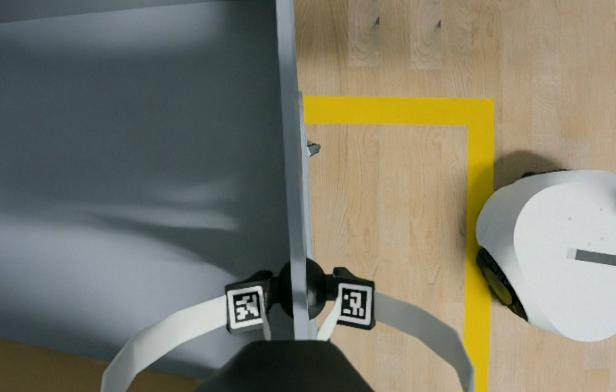

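move --blocking false --r2 '{"base":{"strafe_m":0.16},"pace":"slow"}' --cameras '[]'

wait --seconds 4 --cameras '["r2_wrist_camera","r2_head_left_camera"]'

zoom_image --camera "r2_head_left_camera" --region '[100, 260, 320, 520]'

Scene clock: 737.23 s.
move: r2 moving
r1: as last shown
r1.base_tilt: forward=-1.5 right=+1.3
r1.lidar_m: 4.80 2.86 2.02 1.94 0.26 0.25 0.46 1.37 1.35 2.81 2.89 3.82
r1.servo_current: wrist_yaw_rad=59(59) wrist_pitch_rad=46(46) wrist_roll_rad=39(72) gripper_m=46(46)
r1.wrist_depth_mm: - 135 - - 336 229 173 / - 122 135 554 338 220 174 / - 125 159 559 343 234 176 / 107 135 210 - 347 223 177 / 213 - - 1708 351 225 178 / 1008 1205 194 991 191 225 177 / 768 759 759 154 329 204 177
r2.base_odometry: x=-6.365 y=-1.297 heading=-1.320
r2.turned_by_wheels: -0.001
r2.turned_by_imu: -0.001
r2.base_tilt: forward=-0.6 right=+0.1
r2.lidar_m: 0.63 0.67 2.03 1.80 1.89 2.06 2.00 1.43 1.05 0.98 1.04 0.67
r2.base_status: strafe_m moving
r2.joint_positions: lift_m=+0.920 arm_m=+0.482 wrist_yaw_rad=-0.001 wrist_pitch_rad=+1.572 wrist_roll_rad=+1.569 gripper_m=-0.028
r2.joint_status: not commanded
r2.measured_speeds: translate_m=-0.001 strafe_m=+0.057 rotate_rad=+0.002 lift_m=+0.000 arm_m=+0.000 wrist_yaw_rad=+0.000 wrist_pitch_rad=+0.000 wrist_roll_rad=+0.000
r2.motor_effort: lift_m=+16(16) arm_m=+6(7) wheel_0=-14(16) wheel_1=+5(7) wheel_2=+0(2)
r2.servo_current: wrist_yaw_rad=46(52) wrist_pitch_rad=46(46) wrist_roll_rad=46(46) gripper_m=130(130)
r2.contact_limits: lift_m 0.3
r2.hand_pose: x=+0.6523 y=-0.0874 z=+0.8099 quat_wxyz=(+0.500, +0.500, +0.500, -0.500) (m; r2's base frame)
r2.wrist_depth_mm: - - - 1025 1008 1008 1008 / - - - 1025 1042 1025 1025 / - - - 172 1025 1008 1008 / - - - - 1025 1025 - / - - - 206 1025 1025 - / - - 183 186 177 1008 - / 220 228 - - 1025 1042 1025
pictures: none
No camera images: "cameras" was empty.

Scene clock: 739.47 s.
earlier move: r2 done
r1.base_odometry: x=-2.136 y=-0.474 heading=-2.396
r1.turned_by_wheels: +0.000
r1.turned_by_imu: +0.000
r1.base_tilt: forward=-1.6 right=+1.3
r1.lidar_m: 4.83 2.85 2.02 1.93 0.25 0.25 0.45 1.34 1.36 2.81 2.86 3.83
r1.base_status: not commanded
r1.joint_positions: lift_m=+0.124 arm_m=+0.000 wrist_yaw_rad=+3.196 wrist_pitch_rad=+0.002 wrist_roll_rad=+0.000 gripper_m=+0.056
r1.joint_status: not commanded
r1.measured_speeds: all 0
r1.motor_effort: lift_m=+19(20) arm_m=+4(4) wheel_0=+0(1) wheel_1=+7(7) wheel_2=-1(1)
r1.servo_current: wrist_yaw_rad=26(85) wrist_pitch_rad=39(52) wrist_roll_rad=46(72) gripper_m=39(46)
r1.hand_pose: x=-0.1218 y=+0.0716 z=+0.3019 quat_wxyz=(-0.027, -0.001, +0.000, +1.000) (m; r1's base frame)
r1.wrist_depth_mm: - 134 - - 336 228 173 / - 122 134 559 338 220 174 / - 125 159 559 343 233 175 / 107 135 209 - 349 224 177 / 213 - - 1661 351 225 177 / 1025 1229 193 1008 191 226 177 / 750 759 750 154 329 204 178
r2.base_odometry: x=-6.224 y=-1.261 heading=-1.320
r2.turned_by_wheels: +0.000
r2.turned_by_imu: -0.002
r2.base_tilt: forward=-0.7 right=+0.1
r2.lidar_m: 0.64 0.74 1.88 1.68 1.70 2.09 2.01 1.63 1.17 1.13 1.17 0.65
r2.base_status: done
r2.joint_positions: lift_m=+0.920 arm_m=+0.482 wrist_yaw_rad=-0.001 wrist_pitch_rad=+1.569 wrist_roll_rad=+1.571 gripper_m=-0.028
r2.joint_status: not commanded
r2.measured_speeds: all 0
r2.motor_effort: lift_m=+16(16) arm_m=+6(7) wheel_0=-9(25) wheel_1=+1(7) wheel_2=-2(4)
r2.servo_current: wrist_yaw_rad=46(59) wrist_pitch_rad=39(46) wrist_roll_rad=46(65) gripper_m=117(130)
r2.contact_limits: lift_m 0.3
r2.hand_pose: x=+0.6531 y=-0.0874 z=+0.8099 quat_wxyz=(+0.500, +0.501, +0.499, -0.500) (m; r2's base frame)
r2.wrist_depth_mm: - - - - 1008 1025 1008 / - - - - 1025 1008 1008 / - - - - 1025 1025 1008 / - - - - 1025 1025 - / 194 223 - 204 1042 1025 - / 143 168 183 197 180 1042 - / 115 135 171 - - - 1025
wait: 2.23 of 4 s (r2 has come to rest)
pictures: r2_head_left_camera, r2_wrist_camera
Images, in order (width x height): r2_head_left_camera 420x672, r2_wrist_camera 616x392.

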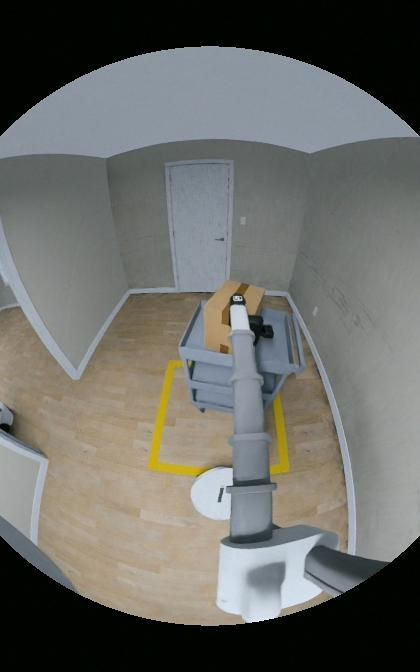

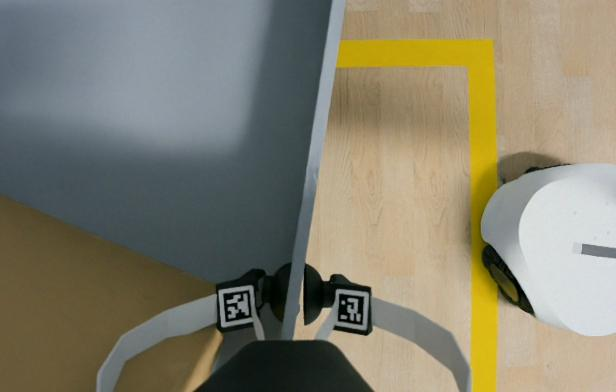

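Scaled by 1.938 from the camera's 420x672 image, which has a finer 600x960 frame.

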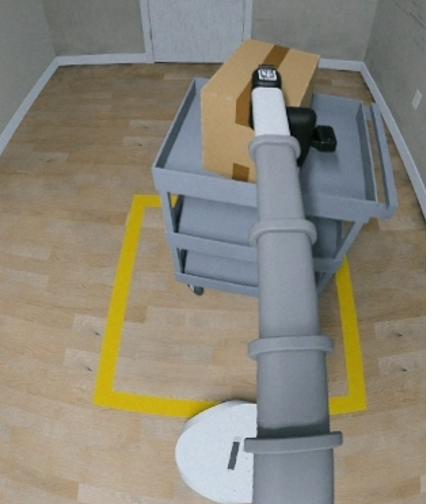

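move --blocking false --r2 '{"joints":{"gripper_m":0.1}}' --cameras '[]'

wait --seconds 3 --cameras '[]'

move --blocking false --r2 '{"joints":{"lift_m":1.1}}' --cameras '[]'

wait --seconds 2 --cameras '[]'

move --blocking false --r2 '{"base":{"strafe_m":-0.54,"translate_m":0.12},"joints":{"gripper_m":-0.03}}' --cameras '[]'

wait --seconds 5 --cameras '["r2_wrist_camera","r2_head_left_camera","r2_head_camera"]'

Scene clock: 752.03 s.
move: r2 moving
r1: as last shown
r1.lidar_m: 4.82 2.84 2.03 1.92 0.25 0.25 0.46 1.36 1.34 2.80 2.90 3.82
r1.motor_effort: lift_m=+20(20) arm_m=+4(4) wheel_0=+1(1) wheel_1=+7(7) wheel_2=-1(1)
r1.servo_current: wrist_yaw_rad=46(59) wrist_pitch_rad=46(52) wrist_roll_rad=59(65) gripper_m=39(46)
r1.wrist_depth_mm: - 135 - - 338 229 173 / - 122 135 559 340 221 174 / - 125 159 564 343 235 174 / 107 135 209 - 347 223 177 / 213 - - 1661 351 224 178 / 1008 1255 193 991 191 226 177 / 750 768 750 153 330 204 178
r2.base_odometry: x=-6.224 y=-1.261 heading=-1.320
r2.turned_by_wheels: +0.000
r2.turned_by_imu: +0.001
r2.base_tilt: forward=-0.7 right=+0.1
r2.lidar_m: 0.63 0.74 1.88 1.68 1.72 2.08 1.99 1.63 1.19 1.13 1.18 0.65
r2.base_status: not commanded
r2.joint_positions: lift_m=+0.920 arm_m=+0.482 wrist_yaw_rad=-0.001 wrist_pitch_rad=+1.569 wrist_roll_rad=+1.571 gripper_m=-0.003
r2.joint_status: gripper_m moving
r2.measured_speeds: all 0
r2.motor_effort: lift_m=+16(16) arm_m=+6(6) wheel_0=-9(10) wheel_1=+1(1) wheel_2=-2(3)
r2.servo_current: wrist_yaw_rad=46(59) wrist_pitch_rad=39(46) wrist_roll_rad=52(59) gripper_m=111(111)
r2.contact_limits: lift_m 0.3
r2.hand_pose: x=+0.6531 y=-0.0874 z=+0.8099 quat_wxyz=(+0.500, +0.501, +0.499, -0.500) (m; r2's base frame)
r2.wrist_depth_mm: - - - - 1025 1008 991 / - - - - 1008 1008 1025 / - - - - 1025 1008 1008 / 243 - - - 1025 1025 - / 192 223 - 208 1042 1008 - / 142 167 186 202 183 1025 - / 115 132 167 - - - 1025
pictures: none
No camera images: "cameras" was empty.

Scene clock: 753.53 s.
earlier move: r2 done
r1.base_odometry: x=-2.136 y=-0.474 heading=-2.396
r1.turned_by_wheels: +0.000
r1.turned_by_imu: +0.000
r1.base_tilt: forward=-1.6 right=+1.3
r1.lidar_m: 4.83 2.83 2.03 1.92 0.25 0.25 0.46 1.35 1.33 2.81 2.88 3.83
r1.base_status: not commanded
r1.joint_positions: lift_m=+0.124 arm_m=+0.000 wrist_yaw_rad=+3.196 wrist_pitch_rad=+0.002 wrist_roll_rad=+0.000 gripper_m=+0.056
r1.joint_status: not commanded
r1.measured_speeds: all 0
r1.motor_effort: lift_m=+20(20) arm_m=+4(4) wheel_0=+0(1) wheel_1=+7(7) wheel_2=-1(1)
r1.servo_current: wrist_yaw_rad=59(72) wrist_pitch_rad=46(52) wrist_roll_rad=52(65) gripper_m=33(46)
r1.hand_pose: x=-0.1218 y=+0.0716 z=+0.3019 quat_wxyz=(-0.027, -0.001, +0.000, +1.000) (m; r1's base frame)
r1.wrist_depth_mm: - 134 - - 338 228 173 / - 122 135 564 340 220 174 / - 125 159 559 347 233 175 / 107 136 209 - 349 223 176 / 213 - - 1708 351 224 177 / 1008 1229 193 991 191 225 178 / 750 759 750 153 329 204 178
r2.base_odometry: x=-6.224 y=-1.261 heading=-1.320
r2.turned_by_wheels: +0.000
r2.turned_by_imu: +0.001
r2.base_tilt: forward=-0.7 right=+0.1
r2.lidar_m: 0.65 0.73 1.88 1.67 1.74 2.09 1.98 1.61 1.18 1.11 1.20 0.65
r2.base_status: not commanded
r2.joint_positions: lift_m=+0.920 arm_m=+0.482 wrist_yaw_rad=-0.001 wrist_pitch_rad=+1.569 wrist_roll_rad=+1.571 gripper_m=+0.100
r2.joint_status: all done
r2.measured_speeds: all 0
r2.motor_effort: lift_m=+16(16) arm_m=+6(6) wheel_0=-6(10) wheel_1=+1(2) wheel_2=-2(3)
r2.servo_current: wrist_yaw_rad=39(59) wrist_pitch_rad=46(46) wrist_roll_rad=46(59) gripper_m=52(130)
r2.contact_limits: lift_m 0.3
r2.hand_pose: x=+0.6531 y=-0.0874 z=+0.8099 quat_wxyz=(+0.500, +0.501, +0.499, -0.500) (m; r2's base frame)
r2.wrist_depth_mm: - - - - 1025 1025 1025 / - - - - 1008 1042 1025 / - - - - 1025 1042 1025 / - - - - 1042 1025 - / 195 225 - 1025 1025 1042 - / 144 170 192 174 189 1060 - / - 133 177 - 1008 1025 1042
wait: 1.50 of 3 s (r2 has come to rest)
pictures: none
No camera images: "cameras" was empty.

Scene clock: 754.03 s.
move: r2 moving
r1: as last shown
r1.lidar_m: 4.83 2.85 2.04 1.92 0.25 0.25 0.47 1.37 1.37 2.79 2.89 3.84
r1.motor_effort: lift_m=+19(19) arm_m=+4(4) wheel_0=+0(1) wheel_1=+7(7) wheel_2=-1(1)
r1.servo_current: wrist_yaw_rad=46(59) wrist_pitch_rad=46(46) wrist_roll_rad=46(59) gripper_m=33(46)
r1.wrist_depth_mm: - 135 - - 340 229 173 / - 122 134 554 340 220 174 / - 125 159 559 343 233 175 / 107 135 208 - 347 222 176 / 214 - - 1756 351 224 177 / 1008 1205 193 991 191 226 177 / 750 759 750 153 330 204 178
r2.base_odometry: x=-6.224 y=-1.261 heading=-1.320
r2.turned_by_wheels: +0.000
r2.turned_by_imu: +0.000
r2.base_tilt: forward=-0.7 right=+0.1
r2.lidar_m: 0.64 0.74 1.90 1.69 1.75 2.07 1.99 1.62 1.18 1.13 1.18 0.65
r2.base_status: not commanded
r2.joint_positions: lift_m=+0.958 arm_m=+0.482 wrist_yaw_rad=-0.001 wrist_pitch_rad=+1.570 wrist_roll_rad=+1.571 gripper_m=+0.100
r2.joint_status: lift_m moving
r2.measured_speeds: translate_m=+0.000 strafe_m=+0.000 rotate_rad=+0.000 lift_m=+0.146 arm_m=+0.000 wrist_yaw_rad=+0.000 wrist_pitch_rad=+0.000 wrist_roll_rad=+0.000
r2.motor_effort: lift_m=+23(25) arm_m=+6(6) wheel_0=-6(6) wheel_1=+2(2) wheel_2=-2(3)
r2.servo_current: wrist_yaw_rad=52(52) wrist_pitch_rad=39(39) wrist_roll_rad=46(59) gripper_m=46(52)
r2.hand_pose: x=+0.6529 y=-0.0874 z=+0.8475 quat_wxyz=(+0.500, +0.501, +0.499, -0.500) (m; r2's base frame)
r2.wrist_depth_mm: - - - - 1060 1060 1060 / - - - - 1060 1060 1060 / - - - 1060 1060 1060 1060 / - - - 1060 1060 1060 - / 208 242 - 1060 1042 1042 - / 150 182 190 1078 195 1060 - / 124 135 195 - 1060 1078 1060
pictures: none
No camera images: "cameras" was empty.

Scene clock: 755.37 s.
earlier move: r2 done
r1.base_odometry: x=-2.136 y=-0.474 heading=-2.396
r1.turned_by_wheels: +0.000
r1.turned_by_imu: +0.000
r1.base_tilt: forward=-1.6 right=+1.3
r1.lidar_m: 4.83 2.84 2.03 1.93 0.26 0.25 0.46 1.39 1.33 2.81 2.88 3.84
r1.base_status: not commanded
r1.joint_positions: lift_m=+0.124 arm_m=+0.000 wrist_yaw_rad=+3.196 wrist_pitch_rad=+0.002 wrist_roll_rad=+0.000 gripper_m=+0.056
r1.joint_status: not commanded
r1.measured_speeds: all 0
r1.motor_effort: lift_m=+19(20) arm_m=+4(4) wheel_0=+0(1) wheel_1=+7(7) wheel_2=-1(1)
r1.servo_current: wrist_yaw_rad=46(78) wrist_pitch_rad=46(52) wrist_roll_rad=46(59) gripper_m=39(46)
r1.hand_pose: x=-0.1218 y=+0.0716 z=+0.3019 quat_wxyz=(-0.027, -0.001, +0.000, +1.000) (m; r1's base frame)
r1.wrist_depth_mm: - 134 - - 338 228 173 / - 122 135 564 340 220 174 / - 125 159 559 343 233 175 / 107 135 208 - 349 222 177 / 213 - - 1661 351 224 178 / 1008 1205 194 991 191 226 177 / 750 768 759 153 329 204 178
r2.base_odometry: x=-6.224 y=-1.261 heading=-1.320
r2.turned_by_wheels: +0.000
r2.turned_by_imu: +0.000
r2.base_tilt: forward=-0.6 right=+0.0
r2.lidar_m: 0.64 0.72 1.87 1.67 1.74 2.07 1.99 1.61 1.19 1.12 1.17 0.65
r2.base_status: not commanded
r2.joint_positions: lift_m=+1.100 arm_m=+0.482 wrist_yaw_rad=-0.001 wrist_pitch_rad=+1.570 wrist_roll_rad=+1.571 gripper_m=+0.100
r2.joint_status: all done
r2.measured_speeds: all 0
r2.motor_effort: lift_m=+22(25) arm_m=+6(6) wheel_0=-6(6) wheel_1=+1(2) wheel_2=-2(3)
r2.servo_current: wrist_yaw_rad=46(52) wrist_pitch_rad=46(46) wrist_roll_rad=46(65) gripper_m=46(52)
r2.hand_pose: x=+0.6529 y=-0.0874 z=+0.9895 quat_wxyz=(+0.500, +0.501, +0.499, -0.500) (m; r2's base frame)
r2.wrist_depth_mm: - - 389 370 1205 1205 1205 / - - - - 1205 1205 1205 / - - - 1205 1182 1182 1182 / 325 384 - 1182 1182 1205 - / 213 268 355 1205 1205 - - / 158 187 193 1229 195 1205 1182 / 144 146 204 - 1229 1229 1205
wait: 1.33 of 2 s (r2 has come to rest)
pictures: none
No camera images: "cameras" was empty.

Scene clock: 755.87 s.
move: r2 moving
r1: as last shown
r1.lidar_m: 4.82 2.85 2.01 1.92 0.25 0.25 0.44 1.37 1.35 2.79 2.85 3.83
r1.servo_current: wrist_yaw_rad=39(52) wrist_pitch_rad=39(46) wrist_roll_rad=65(72) gripper_m=39(46)
r1.wrist_depth_mm: - 134 - - 338 228 173 / - 122 135 559 338 220 174 / - 125 159 564 345 233 175 / 107 135 208 - 347 223 176 / 213 - - 1618 349 224 177 / 1008 1229 193 991 190 226 178 / 759 768 768 154 330 203 178
r2.base_odometry: x=-6.253 y=-1.276 heading=-1.320
r2.turned_by_wheels: -0.001
r2.turned_by_imu: +0.000
r2.base_tilt: forward=-0.7 right=+0.1
r2.lidar_m: 0.63 0.73 1.91 1.70 1.78 2.07 2.00 1.60 1.16 1.09 1.15 0.63
r2.base_status: translate_m moving; strafe_m moving
r2.joint_positions: lift_m=+1.100 arm_m=+0.482 wrist_yaw_rad=-0.001 wrist_pitch_rad=+1.570 wrist_roll_rad=+1.571 gripper_m=+0.083
r2.joint_status: gripper_m moving
r2.measured_speeds: translate_m=+0.028 strafe_m=-0.123 rotate_rad=-0.007 lift_m=+0.000 arm_m=+0.000 wrist_yaw_rad=+0.000 wrist_pitch_rad=+0.000 wrist_roll_rad=+0.000
r2.motor_effort: lift_m=+22(22) arm_m=+6(6) wheel_0=+8(11) wheel_1=-9(11) wheel_2=-8(8)
r2.servo_current: wrist_yaw_rad=46(52) wrist_pitch_rad=46(46) wrist_roll_rad=33(65) gripper_m=117(124)
r2.hand_pose: x=+0.6529 y=-0.0874 z=+0.9895 quat_wxyz=(+0.500, +0.501, +0.499, -0.500) (m; r2's base frame)
r2.wrist_depth_mm: - 399 387 379 1229 1182 1182 / - - - - 1205 1182 1205 / - - - - 1182 1205 1205 / 355 - - 1205 1229 1182 - / 257 325 370 1229 1205 - - / 187 216 196 1229 189 1182 1205 / 159 171 203 - 1205 1205 1229
pictures: none
No camera images: "cameras" was empty.

Scene clock: 758.63 s.
earlier move: r2 done
r1.base_odometry: x=-2.136 y=-0.474 heading=-2.396
r1.turned_by_wheels: +0.000
r1.turned_by_imu: +0.000
r1.base_tilt: forward=-1.6 right=+1.3
r1.lidar_m: 4.82 2.87 2.03 1.93 0.25 0.25 0.47 1.37 1.35 2.81 2.87 3.82
r1.base_status: not commanded
r1.joint_positions: lift_m=+0.124 arm_m=+0.000 wrist_yaw_rad=+3.196 wrist_pitch_rad=+0.002 wrist_roll_rad=+0.000 gripper_m=+0.056
r1.joint_status: not commanded
r1.measured_speeds: all 0
r1.motor_effort: lift_m=+20(20) arm_m=+4(4) wheel_0=+1(1) wheel_1=+7(8) wheel_2=-1(1)
r1.servo_current: wrist_yaw_rad=26(72) wrist_pitch_rad=39(52) wrist_roll_rad=52(72) gripper_m=39(52)
r1.hand_pose: x=-0.1218 y=+0.0716 z=+0.3019 quat_wxyz=(-0.027, -0.001, +0.000, +1.000) (m; r1's base frame)
r1.wrist_depth_mm: - 135 - - 336 228 173 / - 122 135 559 340 220 174 / - 125 159 554 343 234 175 / 107 136 209 - 349 224 176 / 213 - - 1661 351 224 178 / 1025 1205 194 991 191 226 178 / 750 759 750 153 329 204 178
r2.base_odometry: x=-6.718 y=-1.511 heading=-1.320
r2.turned_by_wheels: +0.000
r2.turned_by_imu: +0.001
r2.base_tilt: forward=-0.7 right=+0.1
r2.lidar_m: 0.55 0.49 0.80 2.22 2.31 2.23 2.11 0.87 0.61 0.60 0.61 0.85
r2.base_status: done
r2.joint_positions: lift_m=+1.100 arm_m=+0.482 wrist_yaw_rad=-0.001 wrist_pitch_rad=+1.570 wrist_roll_rad=+1.571 gripper_m=-0.029
r2.joint_status: all done
r2.measured_speeds: all 0
r2.motor_effort: lift_m=+21(22) arm_m=+6(6) wheel_0=+1(12) wheel_1=-3(11) wheel_2=-4(9)
r2.servo_current: wrist_yaw_rad=59(65) wrist_pitch_rad=39(52) wrist_roll_rad=39(65) gripper_m=111(195)
r2.hand_pose: x=+0.6529 y=-0.0874 z=+0.9896 quat_wxyz=(+0.500, +0.501, +0.499, -0.500) (m; r2's base frame)
r2.wrist_depth_mm: - - - - - - - / 1205 1205 1205 1205 1182 1205 1205 / 1229 1205 1205 1205 1182 1182 1182 / 1205 1205 1182 1205 1205 1229 - / 1182 1229 1160 1205 1205 1160 - / 1205 1205 185 198 179 1229 1182 / 1229 1205 - - - - 1205
wait: 2.77 of 5 s (r2 has come to rest)
pictures: r2_head_camera, r2_head_left_camera, r2_wrist_camera
Images, in order (width x height): r2_head_camera 420x560, r2_head_left_camera 420x672, r2_wrist_camera 616x392.

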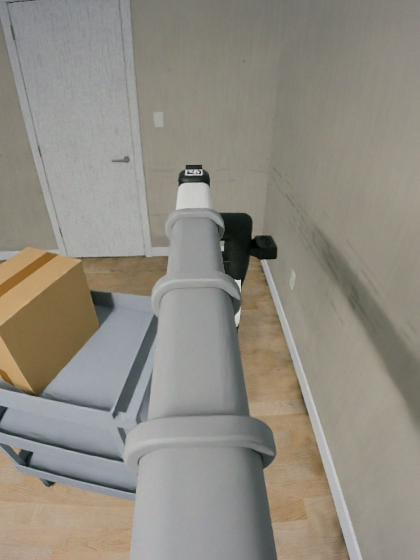

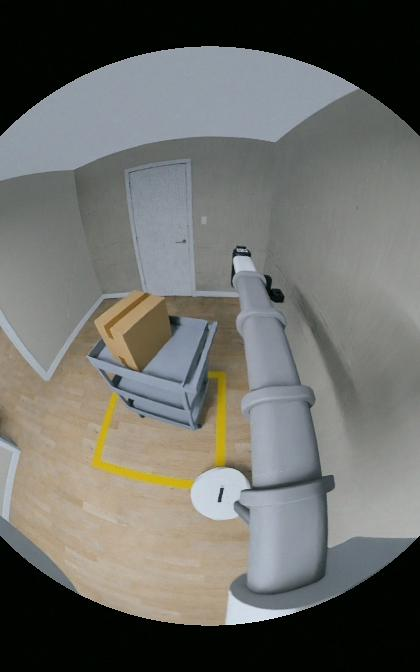

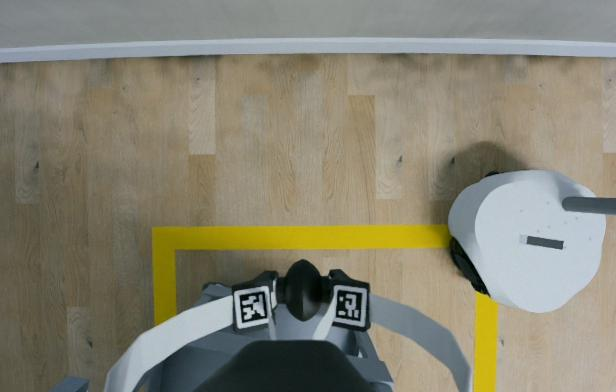

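zoom_image --camera "r2_head_left_camera" --region '[70, 280, 270, 500]'

zoom_image --camera "r2_wrist_camera" --region '[112, 180, 504, 392]'

Scaled by 2.291 from the camera's 420x672 image, which has a finer 600x960 frame.

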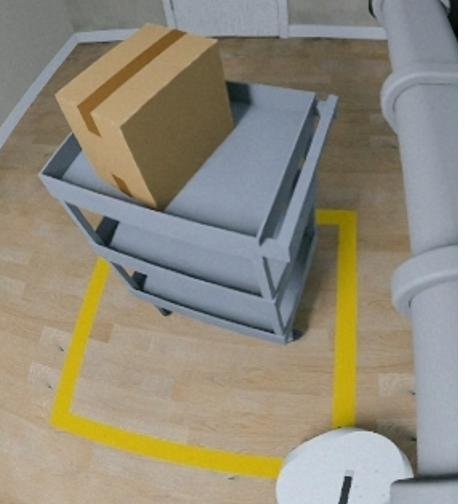

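Scaled by 1.286.

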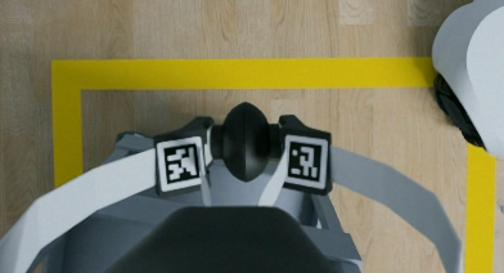

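move --blocking false --r2 '{"base":{"strafe_m":-0.1},"joints":{"wrist_yaw_rad":1.57,"wrist_pitch_rad":0.95,"wrist_roll_rad":0,"arm_m":0.54}}' --cameras '[]'

wait --seconds 4 --cameras '["r2_wrist_camera"]'

Scene clock: 772.80 s.
move: r2 moving
r1: as last shown
r1.lidar_m: 4.82 2.85 2.02 1.93 0.25 0.25 0.46 1.34 1.34 2.80 2.87 3.82
r1.motor_effort: lift_m=+20(20) arm_m=+4(4) wheel_0=+0(1) wheel_1=+7(7) wheel_2=-1(1)
r1.servo_current: wrist_yaw_rad=46(52) wrist_pitch_rad=46(46) wrist_roll_rad=52(72) gripper_m=46(46)
r1.wrist_depth_mm: - 134 - - 336 228 173 / - 122 135 559 340 220 174 / - 125 160 559 345 233 175 / 107 135 209 - 351 223 176 / 213 - - 1661 349 224 177 / 1008 1255 193 1008 191 225 178 / 750 759 759 153 330 204 177
r2.base_odometry: x=-6.753 y=-1.520 heading=-1.320
r2.turned_by_wheels: +0.000
r2.turned_by_imu: +0.000
r2.base_tilt: forward=-0.6 right=+0.1
r2.lidar_m: 0.63 0.51 0.80 2.26 2.34 2.22 2.12 0.81 0.56 0.55 0.59 0.81
r2.base_status: strafe_m moving
r2.joint_positions: lift_m=+1.100 arm_m=+0.526 wrist_yaw_rad=+0.562 wrist_pitch_rad=+1.038 wrist_roll_rad=+0.982 gripper_m=-0.029
r2.joint_status: arm_m moving; wrist_yaw_rad moving; wrist_pitch_rad moving; wrist_roll_rad moving
r2.measured_speeds: translate_m=-0.001 strafe_m=-0.141 rotate_rad=+0.005 lift_m=+0.000 arm_m=+0.110 wrist_yaw_rad=+1.749 wrist_pitch_rad=-1.168 wrist_roll_rad=-1.821
r2.motor_effort: lift_m=+21(21) arm_m=+10(11) wheel_0=+12(12) wheel_1=-10(12) wheel_2=+0(3)
r2.servo_current: wrist_yaw_rad=104(137) wrist_pitch_rad=59(137) wrist_roll_rad=98(98) gripper_m=111(117)
r2.hand_pose: x=+0.8680 y=+0.0042 z=+1.0296 quat_wxyz=(+0.801, +0.272, +0.534, -0.012) (m; r2's base frame)
r2.wrist_depth_mm: - 1921 1808 1576 1397 1255 - / - - 1808 1499 1336 1205 1060 / - 1921 1618 1464 1281 1160 1060 / - 1863 1576 1366 1255 1138 1042 / - 1708 1537 1336 1205 1098 1008 / 1983 1618 186 198 171 1042 976 / - - - - - - 960
pictures: none
No camera images: "cameras" was empty.

Scene clock: 773.83 s.
earlier move: r2 done
r1.base_odometry: x=-2.136 y=-0.474 heading=-2.396
r1.turned_by_wheels: +0.000
r1.turned_by_imu: +0.000
r1.base_tilt: forward=-1.6 right=+1.2
r1.lidar_m: 4.81 2.83 2.03 1.92 0.25 0.25 0.47 1.33 1.35 2.81 2.88 3.83
r1.base_status: not commanded
r1.joint_positions: lift_m=+0.124 arm_m=+0.000 wrist_yaw_rad=+3.196 wrist_pitch_rad=+0.002 wrist_roll_rad=+0.000 gripper_m=+0.056
r1.joint_status: not commanded
r1.measured_speeds: all 0
r1.motor_effort: lift_m=+19(20) arm_m=+4(4) wheel_0=+0(1) wheel_1=+7(7) wheel_2=-1(1)
r1.servo_current: wrist_yaw_rad=52(65) wrist_pitch_rad=39(52) wrist_roll_rad=52(72) gripper_m=39(46)
r1.hand_pose: x=-0.1218 y=+0.0716 z=+0.3019 quat_wxyz=(-0.027, -0.001, +0.000, +1.000) (m; r1's base frame)
r1.wrist_depth_mm: - 135 - - 336 228 173 / - 122 134 559 340 221 174 / - 125 159 564 342 234 175 / 107 135 209 - 349 223 177 / 213 - - 1708 351 224 178 / 1025 1205 193 991 191 225 178 / 750 768 741 153 330 204 178
r2.base_odometry: x=-6.814 y=-1.536 heading=-1.321
r2.turned_by_wheels: +0.000
r2.turned_by_imu: +0.000
r2.base_tilt: forward=-0.7 right=+0.1
r2.lidar_m: 0.80 0.54 0.76 2.33 2.42 2.23 1.96 0.70 0.51 0.46 0.52 0.72
r2.base_status: done
r2.joint_positions: lift_m=+1.100 arm_m=+0.540 wrist_yaw_rad=+1.567 wrist_pitch_rad=+0.956 wrist_roll_rad=+0.002 gripper_m=-0.029
r2.joint_status: all done
r2.measured_speeds: all 0
r2.motor_effort: lift_m=+20(21) arm_m=+8(11) wheel_0=+1(12) wheel_1=-4(12) wheel_2=+0(3)
r2.servo_current: wrist_yaw_rad=46(137) wrist_pitch_rad=46(137) wrist_roll_rad=59(111) gripper_m=104(117)
r2.hand_pose: x=+0.7987 y=+0.1660 z=+1.0424 quat_wxyz=(+0.629, -0.324, +0.327, +0.626) (m; r2's base frame)
r2.wrist_depth_mm: - - 469 415 462 - - / 1921 1863 554 480 539 1863 1808 / 1756 627 627 564 549 1576 1618 / 1576 539 - - - 1464 1464 / 1366 442 455 415 415 1336 1336 / 1281 1255 185 200 179 1255 1205 / 1160 1182 1138 - - - 1118
wait: 1.03 of 4 s (r2 has come to rest)
pictures: r2_wrist_camera
Images, in order (width x height): r2_wrist_camera 616x392.

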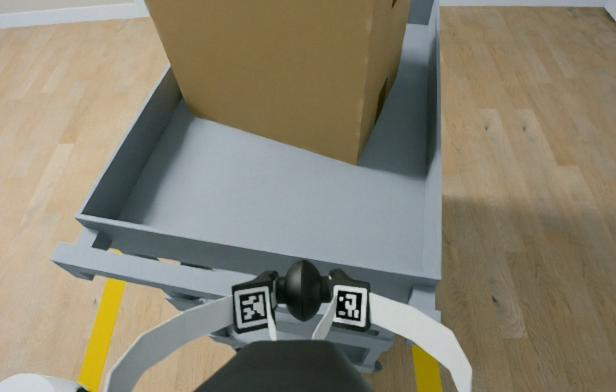

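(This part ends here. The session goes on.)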